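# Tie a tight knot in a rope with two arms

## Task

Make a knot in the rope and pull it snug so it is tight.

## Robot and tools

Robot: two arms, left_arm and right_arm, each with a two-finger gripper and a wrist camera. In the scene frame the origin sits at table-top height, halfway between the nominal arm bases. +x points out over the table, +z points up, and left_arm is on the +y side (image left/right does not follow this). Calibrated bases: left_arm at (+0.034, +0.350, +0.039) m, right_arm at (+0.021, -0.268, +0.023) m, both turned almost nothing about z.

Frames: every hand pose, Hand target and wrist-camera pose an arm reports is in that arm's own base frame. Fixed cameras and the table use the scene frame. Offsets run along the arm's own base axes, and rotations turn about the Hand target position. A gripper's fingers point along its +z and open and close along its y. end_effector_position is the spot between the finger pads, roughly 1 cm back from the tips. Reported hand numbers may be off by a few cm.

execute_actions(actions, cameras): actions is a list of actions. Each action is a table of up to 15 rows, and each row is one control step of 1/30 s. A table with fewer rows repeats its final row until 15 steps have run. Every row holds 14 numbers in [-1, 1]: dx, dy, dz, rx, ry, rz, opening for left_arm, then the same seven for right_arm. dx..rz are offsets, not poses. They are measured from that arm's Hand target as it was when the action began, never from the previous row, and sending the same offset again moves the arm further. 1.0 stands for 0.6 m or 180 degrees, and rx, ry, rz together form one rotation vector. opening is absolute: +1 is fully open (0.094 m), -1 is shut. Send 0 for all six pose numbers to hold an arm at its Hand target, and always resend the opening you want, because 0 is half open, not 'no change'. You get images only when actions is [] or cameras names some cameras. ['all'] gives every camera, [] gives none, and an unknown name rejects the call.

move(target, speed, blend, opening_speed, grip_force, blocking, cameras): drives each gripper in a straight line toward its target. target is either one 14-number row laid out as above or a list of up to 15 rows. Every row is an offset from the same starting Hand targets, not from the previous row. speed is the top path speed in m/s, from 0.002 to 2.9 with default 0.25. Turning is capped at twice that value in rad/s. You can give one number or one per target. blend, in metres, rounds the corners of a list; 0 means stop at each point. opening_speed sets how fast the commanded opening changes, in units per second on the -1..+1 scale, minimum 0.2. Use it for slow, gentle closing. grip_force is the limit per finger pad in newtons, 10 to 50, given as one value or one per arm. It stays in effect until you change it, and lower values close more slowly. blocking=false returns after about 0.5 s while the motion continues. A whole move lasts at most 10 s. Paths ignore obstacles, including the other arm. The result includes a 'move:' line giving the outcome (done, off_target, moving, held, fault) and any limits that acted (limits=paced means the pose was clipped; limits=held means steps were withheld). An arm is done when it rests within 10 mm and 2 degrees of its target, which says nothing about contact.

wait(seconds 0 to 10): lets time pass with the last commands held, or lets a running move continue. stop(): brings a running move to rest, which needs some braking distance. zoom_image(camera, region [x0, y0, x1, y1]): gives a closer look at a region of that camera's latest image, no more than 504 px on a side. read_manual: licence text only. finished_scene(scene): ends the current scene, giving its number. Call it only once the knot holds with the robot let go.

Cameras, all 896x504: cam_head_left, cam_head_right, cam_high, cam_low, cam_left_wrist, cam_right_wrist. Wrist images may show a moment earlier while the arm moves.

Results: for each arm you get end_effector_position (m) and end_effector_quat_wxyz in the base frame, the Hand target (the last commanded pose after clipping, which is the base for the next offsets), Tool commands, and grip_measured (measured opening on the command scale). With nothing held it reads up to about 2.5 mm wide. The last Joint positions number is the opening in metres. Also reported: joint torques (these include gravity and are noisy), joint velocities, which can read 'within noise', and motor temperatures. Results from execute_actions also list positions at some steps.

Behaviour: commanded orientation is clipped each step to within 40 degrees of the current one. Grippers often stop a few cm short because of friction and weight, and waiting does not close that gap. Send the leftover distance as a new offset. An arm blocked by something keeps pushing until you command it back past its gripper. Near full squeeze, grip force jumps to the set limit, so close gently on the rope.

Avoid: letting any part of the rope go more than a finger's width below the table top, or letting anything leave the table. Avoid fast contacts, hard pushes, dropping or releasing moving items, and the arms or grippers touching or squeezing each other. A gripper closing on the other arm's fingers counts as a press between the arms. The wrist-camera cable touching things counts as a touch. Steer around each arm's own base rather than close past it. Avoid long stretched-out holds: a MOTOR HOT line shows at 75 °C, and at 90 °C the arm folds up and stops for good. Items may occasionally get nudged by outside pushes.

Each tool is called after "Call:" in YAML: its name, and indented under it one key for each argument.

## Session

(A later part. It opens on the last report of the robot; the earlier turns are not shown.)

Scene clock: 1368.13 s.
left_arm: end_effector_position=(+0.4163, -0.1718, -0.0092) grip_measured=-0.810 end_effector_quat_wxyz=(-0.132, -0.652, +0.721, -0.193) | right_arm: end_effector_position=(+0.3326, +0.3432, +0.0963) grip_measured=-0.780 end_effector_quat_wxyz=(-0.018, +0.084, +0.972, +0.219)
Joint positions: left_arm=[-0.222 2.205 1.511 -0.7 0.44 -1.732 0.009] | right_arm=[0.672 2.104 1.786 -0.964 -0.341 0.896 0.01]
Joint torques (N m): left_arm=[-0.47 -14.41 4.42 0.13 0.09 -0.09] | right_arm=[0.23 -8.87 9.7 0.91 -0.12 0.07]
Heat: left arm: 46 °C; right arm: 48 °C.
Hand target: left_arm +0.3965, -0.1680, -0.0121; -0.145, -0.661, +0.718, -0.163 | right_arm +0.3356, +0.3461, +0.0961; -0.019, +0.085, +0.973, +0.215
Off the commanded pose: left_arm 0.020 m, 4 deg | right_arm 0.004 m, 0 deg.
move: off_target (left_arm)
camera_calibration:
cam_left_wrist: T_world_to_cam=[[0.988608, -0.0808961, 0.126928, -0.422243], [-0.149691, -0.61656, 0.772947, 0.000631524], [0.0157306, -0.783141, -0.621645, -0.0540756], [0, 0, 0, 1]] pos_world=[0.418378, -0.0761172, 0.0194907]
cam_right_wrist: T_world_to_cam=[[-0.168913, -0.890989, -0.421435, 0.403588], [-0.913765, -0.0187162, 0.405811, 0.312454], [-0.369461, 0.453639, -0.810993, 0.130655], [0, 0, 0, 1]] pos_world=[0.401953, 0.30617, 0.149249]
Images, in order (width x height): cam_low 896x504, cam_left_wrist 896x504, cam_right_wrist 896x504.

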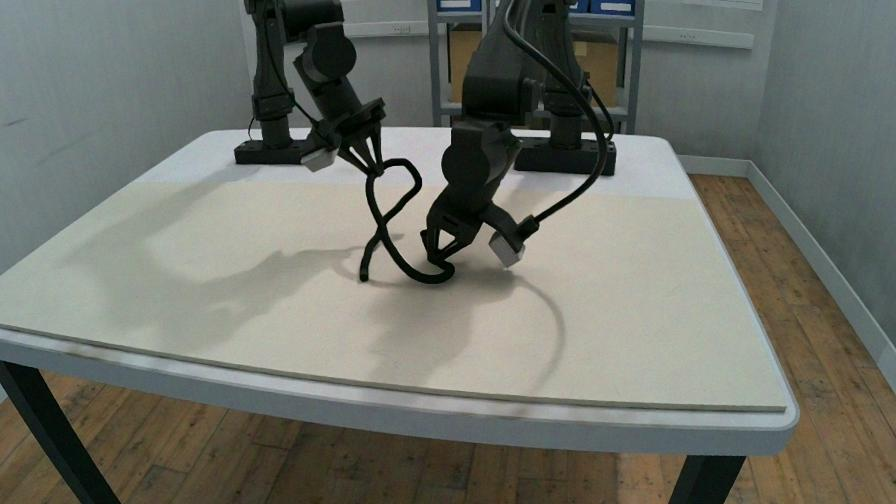

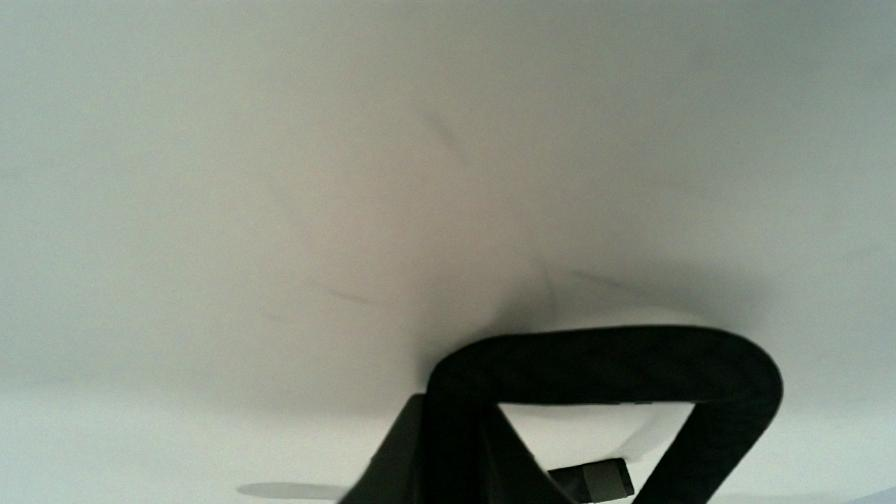

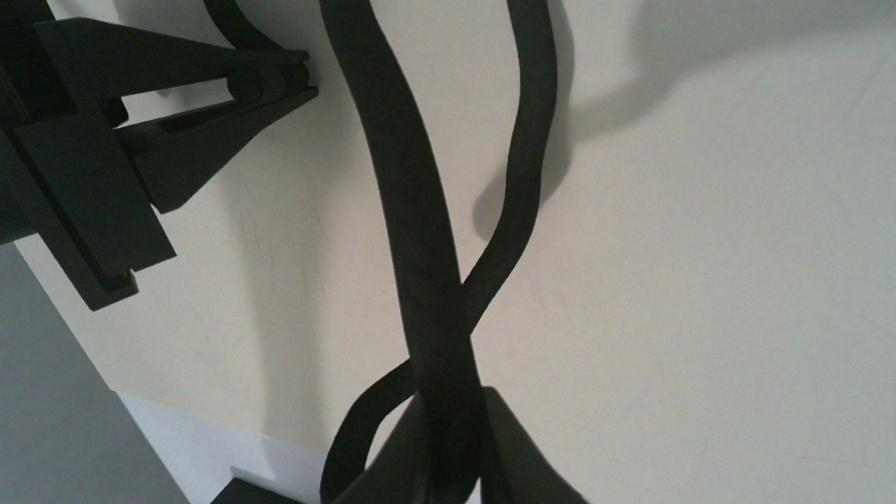

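Call:
move:
  target:
    - [0,0,0,0,0,0,-0.4,0,0,0,0,0,0,-0.95]
    - [0.04,0.06,0.2,0,-0.226,-0.484,-0.4,0,0,0,0,0,0,-0.95]
  speed: 0.3
  cameras: ["cam_right_wrist","cam_low","cam_left_wrist"]

Scene clock: 1384.37 s.
left_arm: end_effector_position=(+0.4158, -0.1336, +0.0999) grip_measured=-0.402 end_effector_quat_wxyz=(+0.011, +0.090, +0.972, -0.218) | right_arm: end_effector_position=(+0.3325, +0.3431, +0.0962) grip_measured=-0.780 end_effector_quat_wxyz=(-0.018, +0.084, +0.972, +0.219)
Joint positions: left_arm=[-0.137 2.165 1.908 -1.27 0.438 0.038 0.028] | right_arm=[0.672 2.104 1.786 -0.965 -0.341 0.896 0.01]
Joint torques (N m): left_arm=[0.53 -12.75 9.48 0.25 0.26 0.08] | right_arm=[0.21 -8.9 9.72 0.92 -0.12 0.06]
Heat: left arm: 47 °C; right arm: 48 °C.
Hand target: left_arm +0.4205, -0.1320, +0.1080; +0.019, +0.093, +0.971, -0.219 | right_arm +0.3356, +0.3462, +0.0961; -0.019, +0.085, +0.973, +0.215
Off the commanded pose: left_arm 0.009 m, 1 deg | right_arm 0.004 m, 0 deg.
move: done
camera_calibration:
cam_left_wrist: T_world_to_cam=[[-0.194421, -0.879219, 0.434941, -0.0781071], [-0.88094, 0.351528, 0.316817, 0.418768], [-0.431446, -0.321561, -0.842884, 0.31332], [0, 0, 0, 1]] pos_world=[0.488905, -0.11513, 0.165391]
cam_right_wrist: T_world_to_cam=[[-0.169113, -0.891204, -0.420899, 0.403505], [-0.913524, -0.018568, 0.40636, 0.312176], [-0.369965, 0.453222, -0.810997, 0.130914], [0, 0, 0, 1]] pos_world=[0.401851, 0.306069, 0.14915]
Images, in order (width x height): cam_low 896x504, cam_left_wrist 896x504, cam_right_wrist 896x504.

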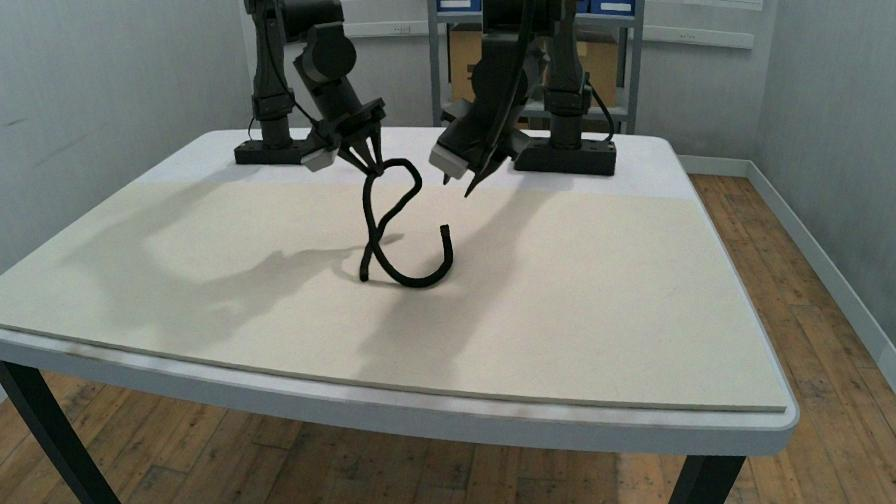

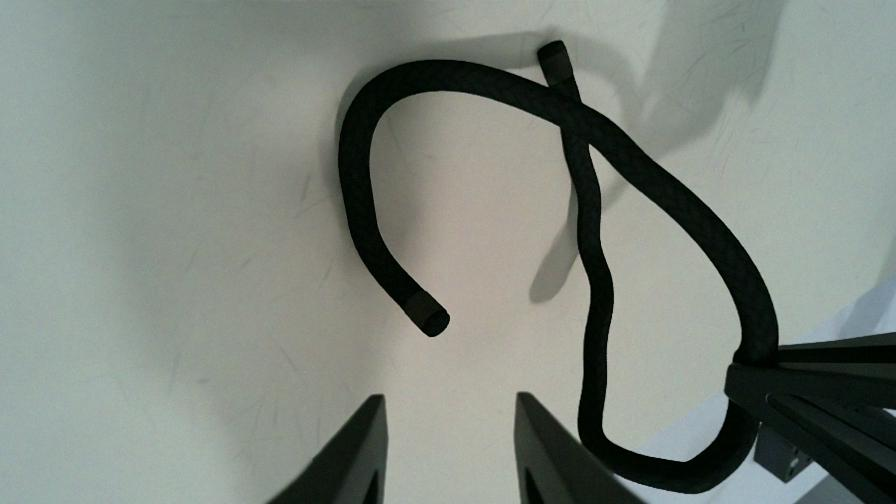

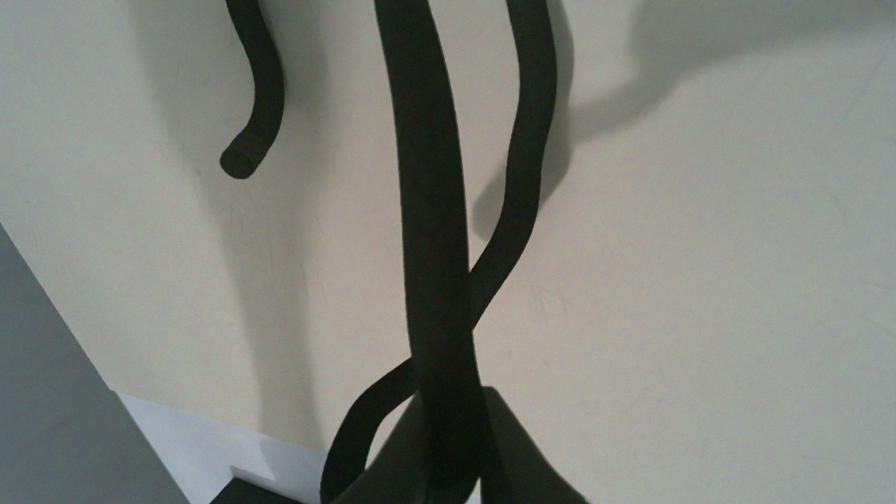

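Call:
move:
  target:
    - [0.045,-0.03,-0.12,0,0,0,-0.4,0,0,0,0,0,0,-0.95]
    - [0.045,-0.03,-0.23,0,0,0,-0.4,0,0,0,0,0,0,-0.95]
  speed: 0.25
  cameras: ["cam_right_wrist","cam_left_wrist"]

Scene clock: 1402.27 s.
left_arm: end_effector_position=(+0.4415, -0.1497, -0.0142) grip_measured=-0.402 end_effector_quat_wxyz=(+0.008, +0.088, +0.970, -0.226) | right_arm: end_effector_position=(+0.3325, +0.3431, +0.0962) grip_measured=-0.780 end_effector_quat_wxyz=(-0.018, +0.084, +0.972, +0.219)
Joint positions: left_arm=[-0.159 2.375 1.795 -0.94 0.454 0.011 0.028] | right_arm=[0.672 2.104 1.786 -0.965 -0.341 0.896 0.01]
Joint torques (N m): left_arm=[-0.25 -12.22 5.24 1.03 0.07 0.02] | right_arm=[0.21 -8.9 9.72 0.92 -0.12 0.06]
Motor temperatures (°C): left_arm=[29 47 39 31 31 31 31] | right_arm=[30 48 47 33 30 31 32]
Heat: left arm: 47 °C; right arm: 48 °C.
Hand target: left_arm +0.4475, -0.1500, -0.0300; +0.019, +0.093, +0.971, -0.219 | right_arm +0.3356, +0.3462, +0.0961; -0.019, +0.085, +0.973, +0.215
Off the commanded pose: left_arm 0.017 m, 2 deg | right_arm 0.004 m, 0 deg.
move: off_target (left_arm)
camera_calibration:
cam_left_wrist: T_world_to_cam=[[-0.189557, -0.872364, 0.450609, -0.038511], [-0.879356, 0.354998, 0.317348, 0.483106], [-0.436809, -0.33609, -0.834411, 0.223407], [0, 0, 0, 1]] pos_world=[0.515108, -0.130012, 0.0504541]
cam_right_wrist: T_world_to_cam=[[-0.169113, -0.891204, -0.420899, 0.403505], [-0.913524, -0.018568, 0.40636, 0.312176], [-0.369965, 0.453222, -0.810997, 0.130914], [0, 0, 0, 1]] pos_world=[0.401851, 0.306069, 0.14915]
Images, in order (width x height): cam_left_wrist 896x504, cam_right_wrist 896x504.

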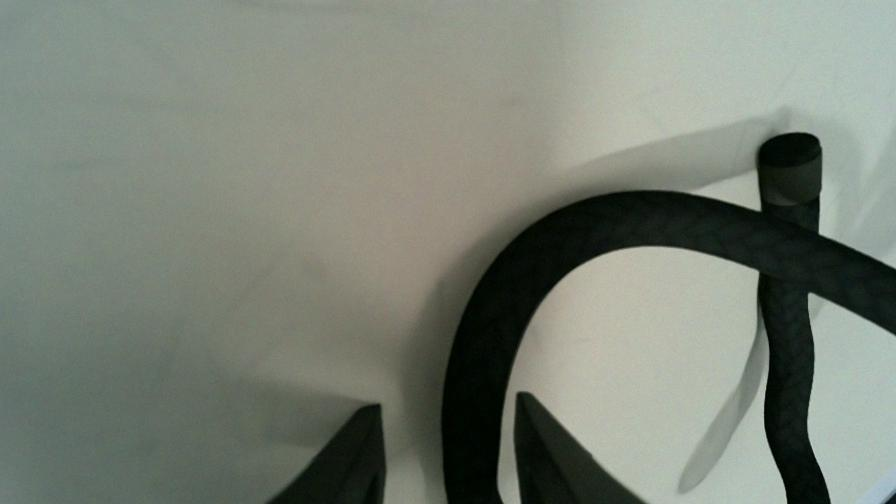

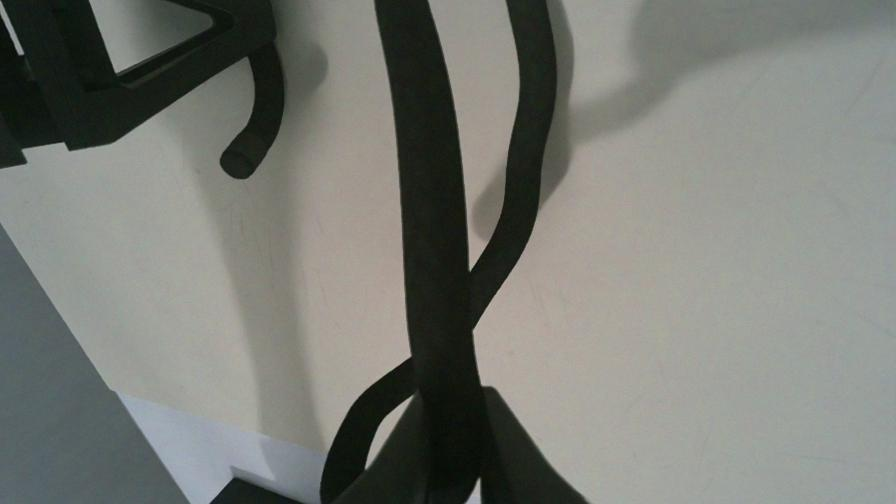

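Call:
move:
  target:
    - [0,0,0,0,0,0,-0.95,0,0,0,0,0,0,-0.95]
    - [0,0,0,0,0,0,-0.95,0.015,0.09,0.02,0,0,0,-0.95]
  speed: 0.15
  cameras: ["cam_right_wrist","cam_left_wrist","cam_low","cam_high"]

Scene clock: 1413.70 s.
left_arm: end_effector_position=(+0.4443, -0.1493, -0.0144) grip_measured=-0.825 end_effector_quat_wxyz=(+0.014, +0.089, +0.970, -0.225) | right_arm: end_effector_position=(+0.3413, +0.3989, +0.1147) grip_measured=-0.780 end_effector_quat_wxyz=(-0.015, +0.081, +0.971, +0.224)
Joint positions: left_arm=[-0.158 2.375 1.795 -0.928 0.45 0.011 0.008] | right_arm=[0.753 2.29 2.154 -1.11 -0.32 0.973 0.01]
Joint torques (N m): left_arm=[-0.29 -12.21 5.24 0.94 0.11 0.03] | right_arm=[-0.05 -9.37 9.73 1.01 -0.1 0.07]
Heat: left arm: 48 °C; right arm: 47 °C.
Hand target: left_arm +0.4475, -0.1500, -0.0300; +0.019, +0.093, +0.971, -0.219 | right_arm +0.3444, +0.4002, +0.1080; -0.019, +0.085, +0.973, +0.215
Off the commanded pose: left_arm 0.016 m, 1 deg | right_arm 0.007 m, 1 deg.
move: off_target (left_arm)
camera_calibration:
cam_left_wrist: T_world_to_cam=[[-0.194026, -0.873435, 0.446615, -0.0358168], [-0.883346, 0.353571, 0.307714, 0.486893], [-0.426678, -0.334811, -0.840147, 0.220185], [0, 0, 0, 1]] pos_world=[0.517094, -0.129714, 0.0511608]
cam_right_wrist: T_world_to_cam=[[-0.162114, -0.888146, -0.430018, 0.460014], [-0.916636, -0.0258175, 0.398888, 0.318549], [-0.365373, 0.458835, -0.809921, 0.119875], [0, 0, 0, 1]] pos_world=[0.410368, 0.361781, 0.167838]
Images, in order (width x height): cam_high 896x504, cam_low 896x504, cam_left_wrist 896x504, cam_right_wrist 896x504.

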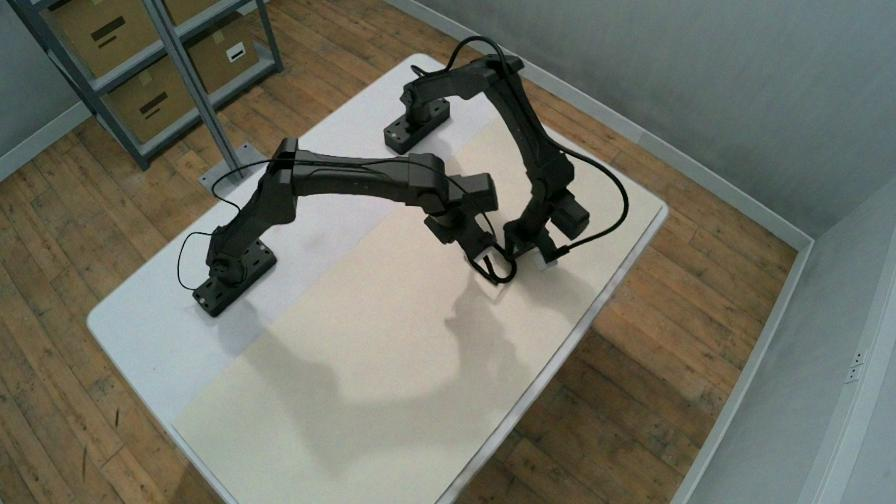

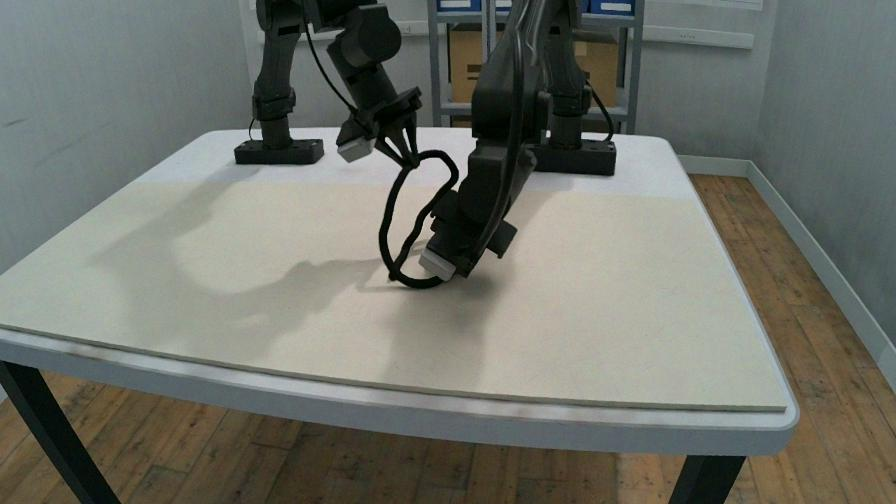

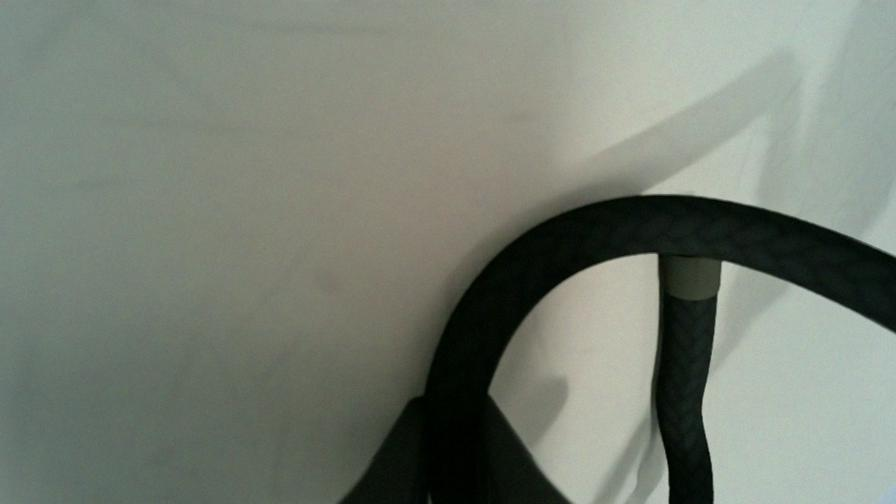

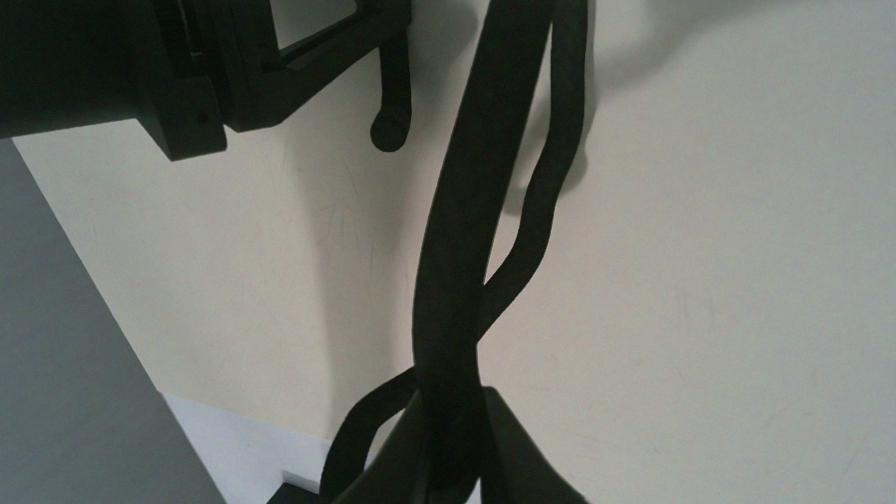

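Call:
zoom_image:
  camera: "cam_high"
  region: [420, 200, 570, 310]

Call:
zoom_image:
  camera: "cam_low"
  region: [320, 100, 520, 310]

Scaled by 3.360.

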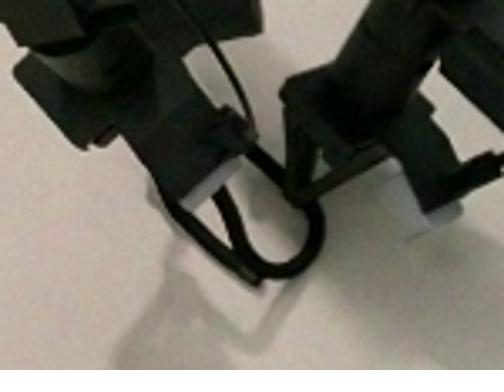

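Scaled by 2.400.

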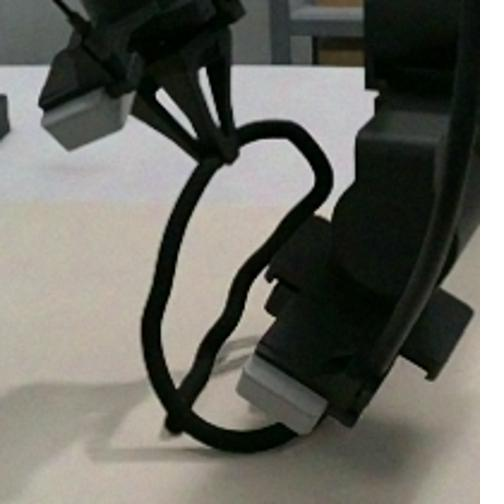

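Call:
move:
  target:
    - [0,0,0,0,0,0,-0.95,-0.025,-0.09,-0.03,0,0,0,-0.95]
    - [0,0,0,0,0,0,-0.4,-0.025,-0.09,-0.03,0,0,0,-0.95]
    - [-0.045,0.03,0.22,0,0,0,-0.4,-0.025,-0.09,-0.03,0,0,0,-0.95]
  speed: [0.15,0.2,0.3]
  cameras: ["cam_right_wrist","cam_left_wrist","cam_low"]

Scene clock: 1474.50 s.
left_arm: end_effector_position=(+0.4188, -0.1340, +0.0961) grip_measured=-0.402 end_effector_quat_wxyz=(+0.015, +0.090, +0.971, -0.221) | right_arm: end_effector_position=(+0.3323, +0.3476, +0.0824) grip_measured=-0.780 end_effector_quat_wxyz=(-0.024, +0.090, +0.974, +0.207)
Joint positions: left_arm=[-0.135 2.169 1.898 -1.247 0.443 0.039 0.028] | right_arm=[0.685 2.143 1.801 -0.962 -0.328 0.913 0.01]
Joint torques (N m): left_arm=[0.36 -13.12 8.47 0.23 0.2 0.1] | right_arm=[-0.05 -13.14 5 1.21 -0.21 -0.03]
Heat: left arm: 49 °C; right arm: 47 °C.
Hand target: left_arm +0.4205, -0.1321, +0.1019; +0.019, +0.093, +0.971, -0.219 | right_arm +0.3295, +0.3463, +0.0901; -0.019, +0.085, +0.973, +0.215
Off the commanded pose: left_arm 0.006 m, 1 deg | right_arm 0.008 m, 1 deg.
move: done; target 2's new opening was sent with left_arm's hand 0.016 m and 1 deg from that target
camera_calibration:
cam_left_wrist: T_world_to_cam=[[-0.196683, -0.876486, 0.439417, -0.0752553], [-0.883871, 0.352481, 0.307458, 0.425035], [-0.424369, -0.327916, -0.844027, 0.307561], [0, 0, 0, 1]] pos_world=[0.491393, -0.114923, 0.161978]
cam_right_wrist: T_world_to_cam=[[-0.181956, -0.899558, -0.397098, 0.406879], [-0.907022, -0.00241276, 0.421076, 0.308697], [-0.379741, 0.436794, -0.81548, 0.126898], [0, 0, 0, 1]] pos_world=[0.402218, 0.311327, 0.135068]
Images, in order (width x height): cam_low 896x504, cam_left_wrist 896x504, cam_right_wrist 896x504.

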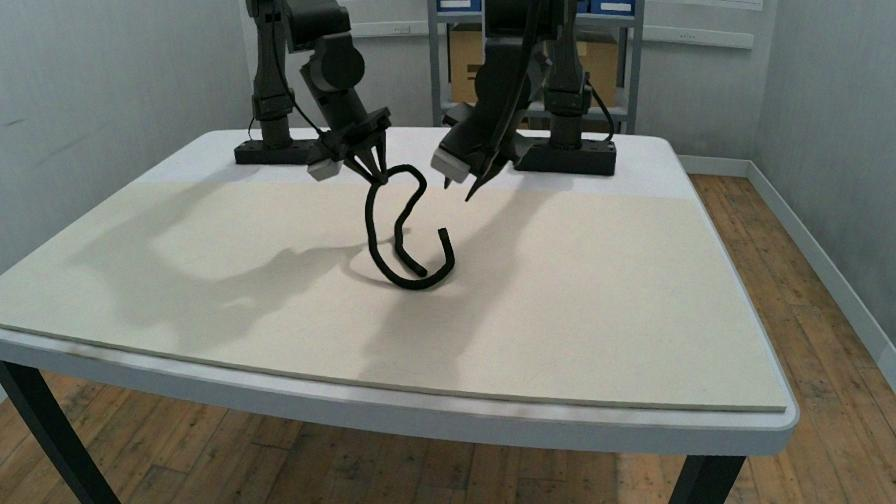

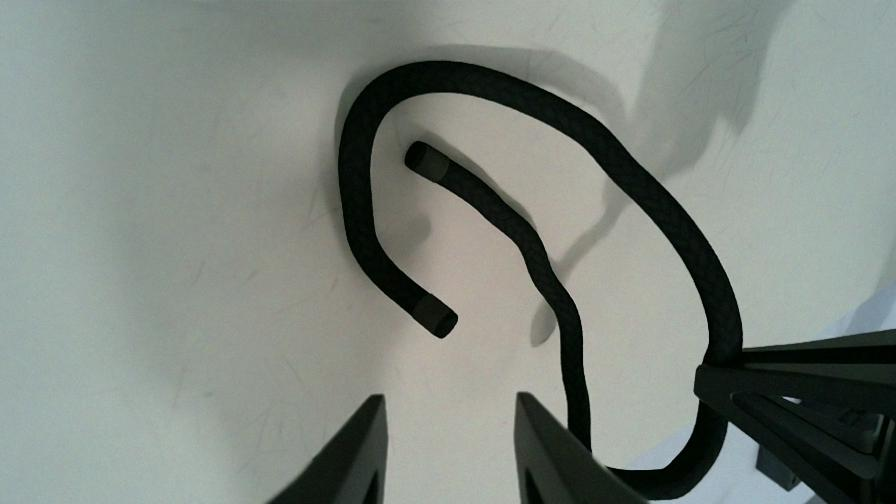

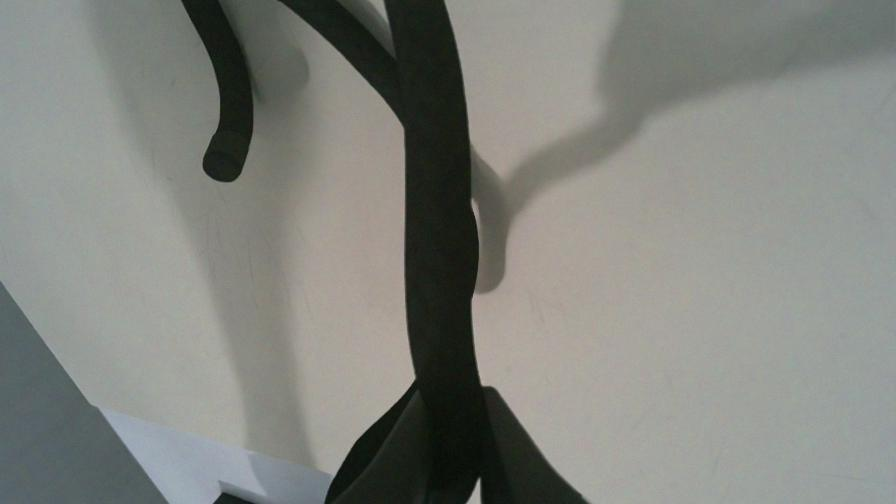

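Call:
move:
  target:
    - [0.013,-0.027,-0.1,0,0.033,0.07,-0.4,0,0,0.02,0,0,0,-0.95]
    - [0.013,-0.027,-0.207,0,0.033,0.07,-0.4,0,0,0.02,0,0,0,-0.95]
    - [0.013,-0.027,-0.207,0,0.033,0.07,-0.95,0,0,0.02,0,0,0,-0.95]
  speed: 0.25
  cameras: ["cam_right_wrist","cam_left_wrist"]

Scene clock: 1499.90 s.
left_arm: end_effector_position=(+0.4271, -0.1480, -0.0130) grip_measured=-0.823 end_effector_quat_wxyz=(-0.011, -0.028, +0.974, -0.224) | right_arm: end_effector_position=(+0.3300, +0.3458, +0.0817) grip_measured=-0.780 end_effector_quat_wxyz=(-0.029, +0.091, +0.975, +0.203)
Joint positions: left_arm=[-0.162 2.302 1.672 -0.871 0.447 -0.235 0.008] | right_arm=[0.685 2.143 1.801 -0.974 -0.328 0.913 0.01]
Joint torques (N m): left_arm=[-0.18 -12.55 5.38 0.76 0.14 0.02] | right_arm=[-0.03 -13.52 7.73 0.85 -0.21 -0.03]
Heat: left arm: 50 °C; right arm: 50 °C.
Hand target: left_arm +0.4283, -0.1482, -0.0223; -0.007, -0.025, +0.975, -0.220 | right_arm +0.3295, +0.3463, +0.1021; -0.019, +0.085, +0.973, +0.215
Off the commanded pose: left_arm 0.009 m, 1 deg | right_arm 0.020 m, 2 deg.
move: off_target (right_arm); target 3's new opening was sent with left_arm's hand 0.012 m and 2 deg from that target
camera_calibration:
cam_left_wrist: T_world_to_cam=[[0.0440391, -0.891707, 0.450465, -0.142932], [-0.903271, 0.157093, 0.399278, 0.451471], [-0.426804, -0.424476, -0.798535, 0.201801], [0, 0, 0, 1]] pos_world=[0.500225, -0.112717, 0.0452691]
cam_right_wrist: T_world_to_cam=[[-0.185765, -0.902696, -0.388113, 0.406113], [-0.902874, 0.000964244, 0.429905, 0.303738], [-0.387699, 0.430279, -0.815199, 0.131068], [0, 0, 0, 1]] pos_world=[0.400493, 0.309907, 0.133886]
Images, in order (width x height): cam_left_wrist 896x504, cam_right_wrist 896x504.

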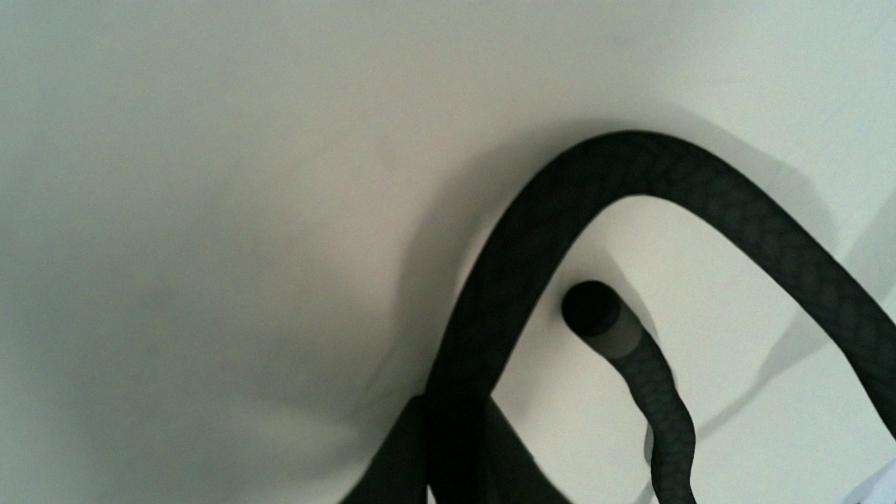

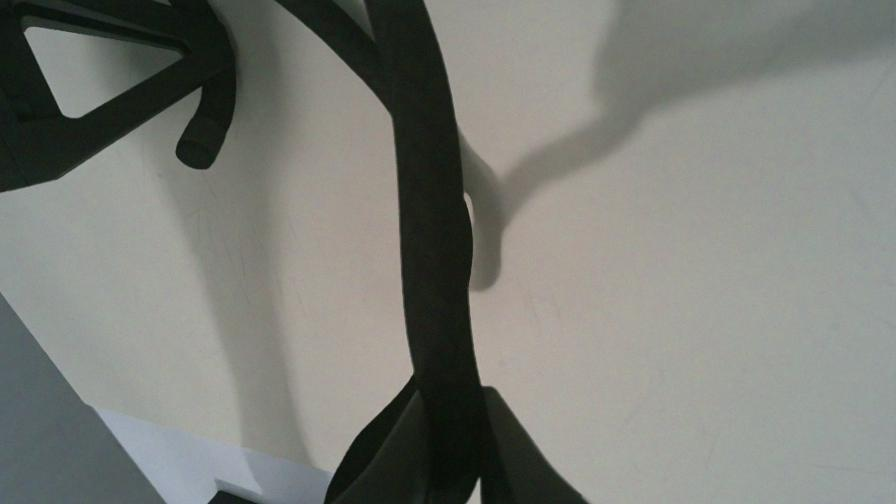

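Call:
move:
  target:
    - [-0.05,-0.0,0.015,0,0.1526,0.327,-0.95,0,0,0.0,0,0,0,-0.95]
  speed: 0.25
  cameras: ["cam_right_wrist","cam_left_wrist","cam_low"]

Scene clock: 1516.90 s.
left_arm: end_effector_position=(+0.4072, -0.1494, -0.0127) grip_measured=-0.823 end_effector_quat_wxyz=(-0.120, -0.542, +0.808, -0.194) | right_arm: end_effector_position=(+0.3300, +0.3458, +0.0817) grip_measured=-0.780 end_effector_quat_wxyz=(-0.029, +0.091, +0.975, +0.203)
Joint positions: left_arm=[-0.172 2.208 1.507 -0.767 0.45 -1.378 0.008] | right_arm=[0.685 2.143 1.801 -0.974 -0.328 0.913 0.01]
Joint torques (N m): left_arm=[-0.5 -14.54 4.11 0.47 0.07 -0.08] | right_arm=[-0.02 -13.52 7.75 0.85 -0.21 -0.04]
Heat: left arm: 50 °C; right arm: 51 °C.
Hand target: left_arm +0.3983, -0.1482, -0.0133; -0.121, -0.546, +0.809, -0.183 | right_arm +0.3295, +0.3463, +0.1021; -0.019, +0.085, +0.973, +0.215
Off the commanded pose: left_arm 0.009 m, 1 deg | right_arm 0.020 m, 2 deg.
move: off_target (right_arm)
camera_calibration:
cam_left_wrist: T_world_to_cam=[[0.917537, -0.341054, 0.20447, -0.419973], [-0.372949, -0.559663, 0.740058, 0.114866], [-0.137965, -0.755288, -0.640707, 0.0279605], [0, 0, 0, 1]] pos_world=[0.432038, -0.0578288, 0.0187785]
cam_right_wrist: T_world_to_cam=[[-0.185765, -0.902696, -0.388113, 0.406113], [-0.902874, 0.000964244, 0.429905, 0.303738], [-0.387699, 0.430279, -0.815199, 0.131068], [0, 0, 0, 1]] pos_world=[0.400493, 0.309907, 0.133886]
Images, in order (width x height): cam_low 896x504, cam_left_wrist 896x504, cam_right_wrist 896x504.

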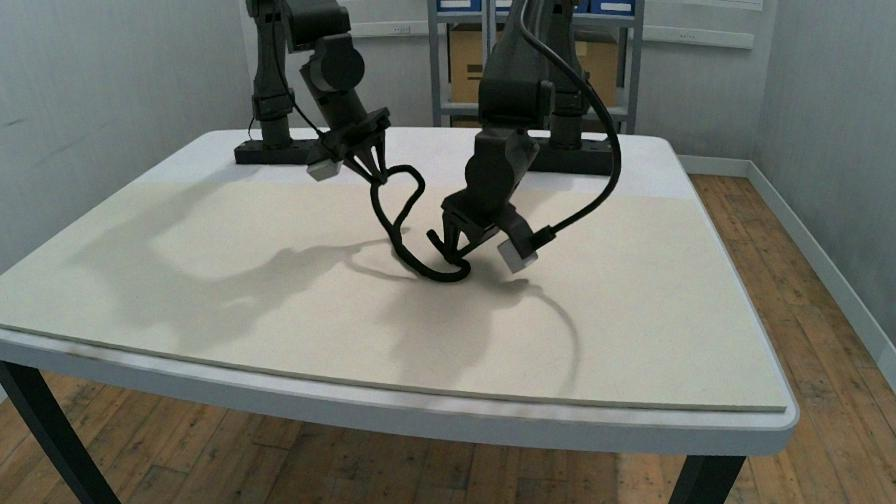

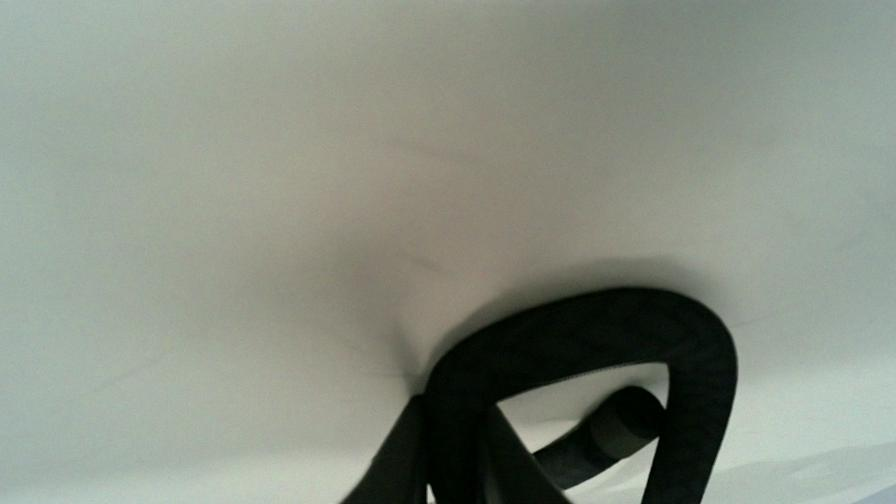

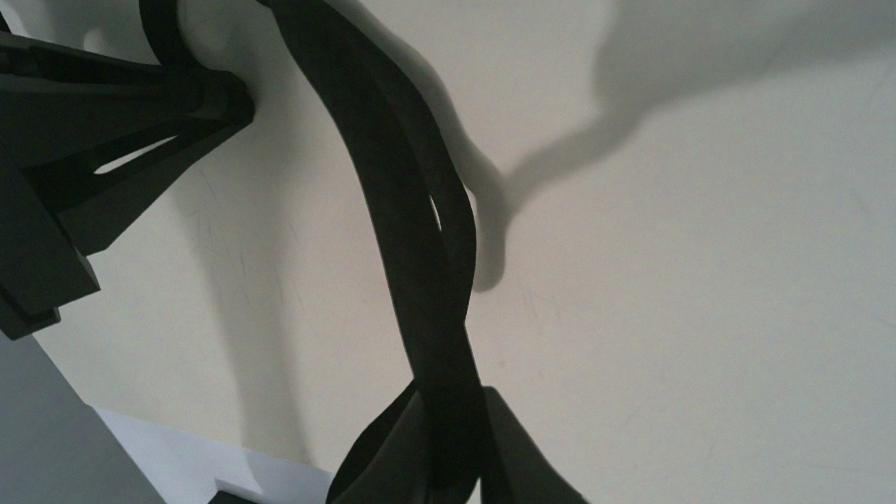

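Call:
zoom_image:
  camera: "cam_low"
  region: [340, 130, 500, 300]

Scaled by 2.965.

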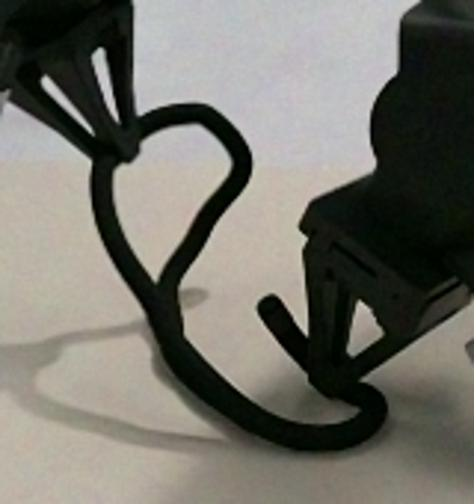

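Call:
move:
  target:
    - [0,0,0,0.1,-0.02,0.0,-0.95,0,0,0.07,0,0,0,-0.95]
  speed: 0.2
  cameras: ["cam_right_wrist","cam_low","cam_high"]

Call:
zoom_image:
  camera: "cam_low"
  region: [340, 110, 500, 300]

Call:
zoom_image:
  camera: "cam_high"
  region: [420, 200, 570, 310]

Scene clock: 1539.47 s.
left_arm: end_effector_position=(+0.4058, -0.1535, -0.0149) grip_measured=-0.823 end_effector_quat_wxyz=(-0.008, -0.548, +0.831, -0.094) | right_arm: end_effector_position=(+0.3279, +0.3441, +0.1202) grip_measured=-0.780 end_effector_quat_wxyz=(-0.033, +0.092, +0.975, +0.198)
Joint positions: left_arm=[-0.31 2.174 1.507 -0.767 0.131 -1.485 0.008] | right_arm=[0.685 2.14 1.952 -1.141 -0.328 0.913 0.01]
Joint torques (N m): left_arm=[-0.38 -13.2 6.76 0.15 -0.26 -0.07] | right_arm=[-0.03 -12.93 9.43 0.78 -0.21 -0.03]
Motor temperatures (°C): left_arm=[29 53 36 32 31 31 32] | right_arm=[30 52 44 33 30 31 32]
Heat: left arm: 53 °C; right arm: 52 °C.
Hand target: left_arm +0.3982, -0.1482, -0.0133; -0.008, -0.552, +0.831, -0.071 | right_arm +0.3294, +0.3462, +0.1440; -0.019, +0.085, +0.973, +0.215
Off the commanded pose: left_arm 0.009 m, 3 deg | right_arm 0.024 m, 3 deg.
move: off_target (left_arm, right_arm)
camera_calibration:
cam_right_wrist: T_world_to_cam=[[-0.189521, -0.905727, -0.379132, 0.420412], [-0.89864, 0.00441562, 0.438664, 0.281714], [-0.395636, 0.42384, -0.814759, 0.167155], [0, 0, 0, 1]] pos_world=[0.398969, 0.308688, 0.172005]
Images, in order (width x height): cam_high 896x504, cam_low 896x504, cam_right_wrist 896x504.

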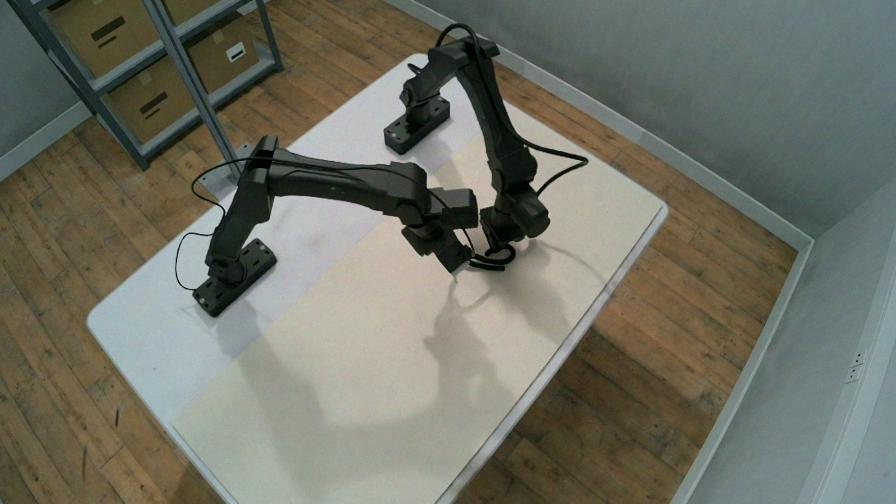

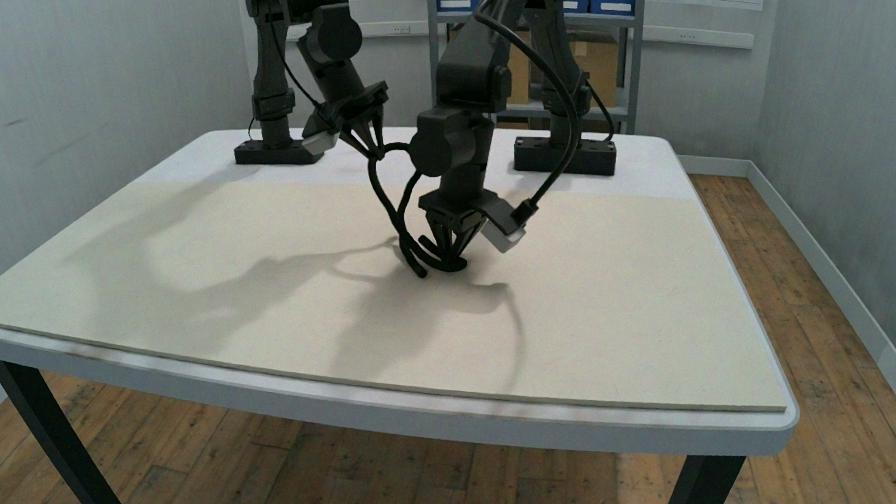

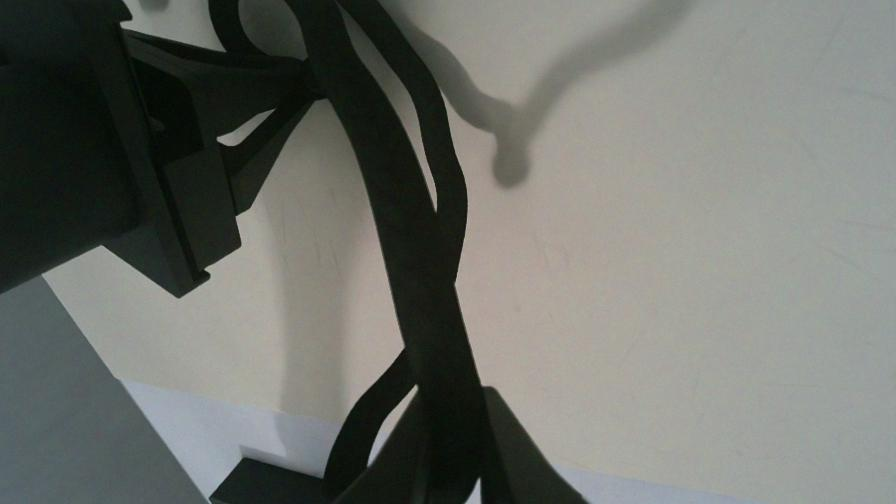

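Scaled by 2.653.

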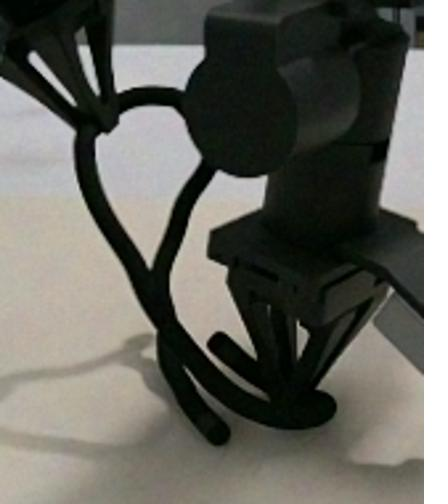

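Scaled by 3.360.

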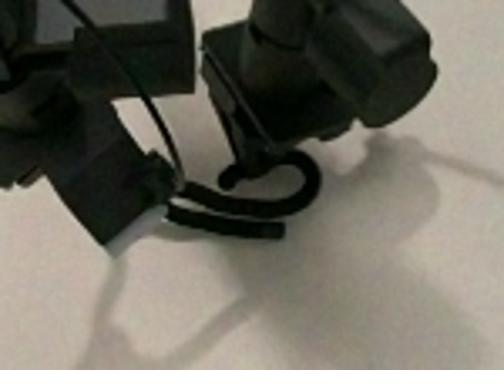

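Call:
move:
  target:
    - [-0.09,0.0,0.015,0,0,0.0,-0.95,0,0,0.0,0,0,0,-0.95]
  speed: 0.15
  cameras: ["cam_right_wrist","cam_low","cam_high"]

Call:
zoom_image:
  camera: "cam_low"
  region: [340, 110, 500, 300]

Scene clock: 1558.63 s.
left_arm: end_effector_position=(+0.3455, -0.1516, -0.0069) grip_measured=-0.823 end_effector_quat_wxyz=(-0.020, -0.549, +0.832, -0.072) | right_arm: end_effector_position=(+0.3277, +0.3439, +0.1201) grip_measured=-0.780 end_effector_quat_wxyz=(-0.034, +0.092, +0.975, +0.198)
Joint positions: left_arm=[-0.361 2.002 1.279 -0.754 0.116 -1.533 0.008] | right_arm=[0.685 2.14 1.952 -1.142 -0.328 0.913 0.01]
Joint torques (N m): left_arm=[-0.05 -12.96 4.51 0.62 -0.15 -0.08] | right_arm=[-0.05 -12.93 9.44 0.81 -0.21 -0.03]
Heat: left arm: 53 °C; right arm: 53 °C.
Hand target: left_arm +0.3443, -0.1482, -0.0043; -0.008, -0.552, +0.831, -0.072 | right_arm +0.3294, +0.3462, +0.1440; -0.019, +0.085, +0.973, +0.215
Off the commanded pose: left_arm 0.005 m, 1 deg | right_arm 0.024 m, 3 deg.
move: off_target (right_arm)
camera_calibration:
cam_right_wrist: T_world_to_cam=[[-0.189881, -0.906023, -0.378243, 0.420326], [-0.898256, 0.00479454, 0.439447, 0.281171], [-0.396336, 0.423202, -0.81475, 0.167512], [0, 0, 0, 1]] pos_world=[0.398767, 0.308586, 0.171906]
Images, in order (width x height): cam_high 896x504, cam_low 896x504, cam_right_wrist 896x504.

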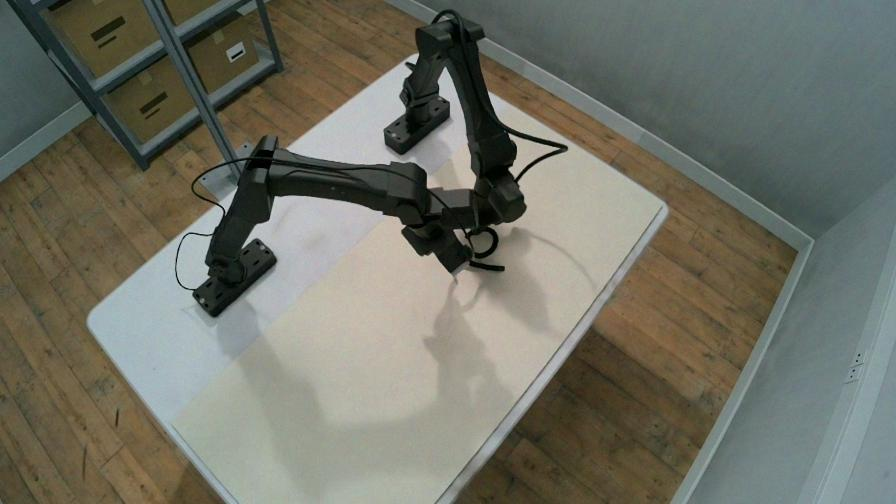

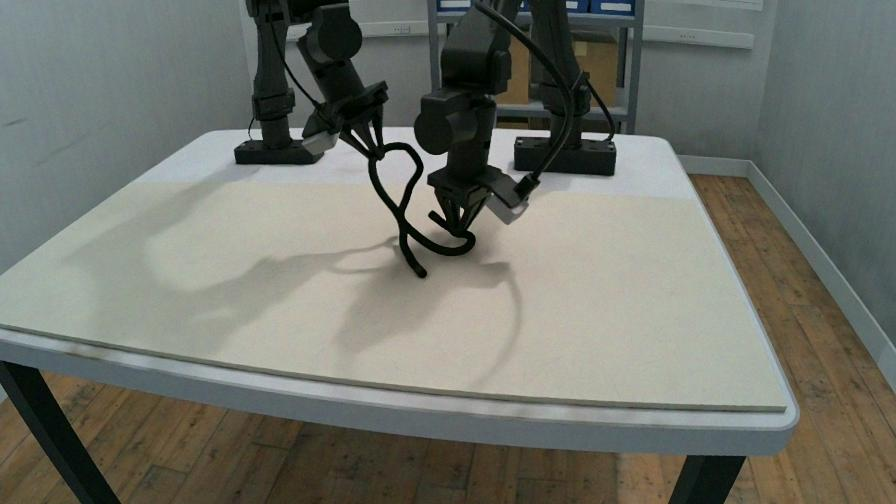

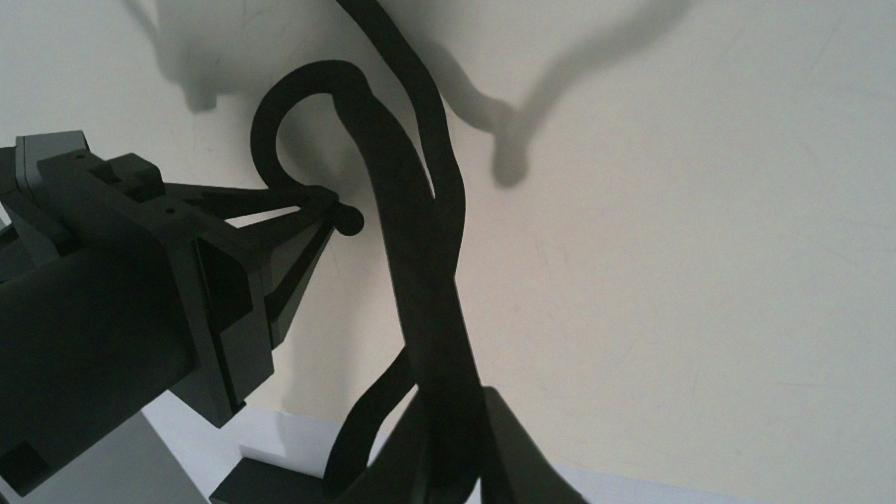

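Scaled by 2.653.

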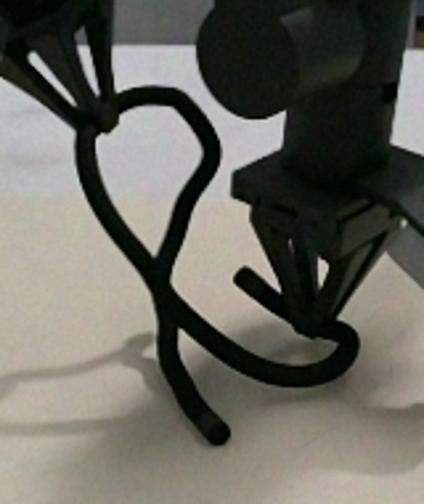

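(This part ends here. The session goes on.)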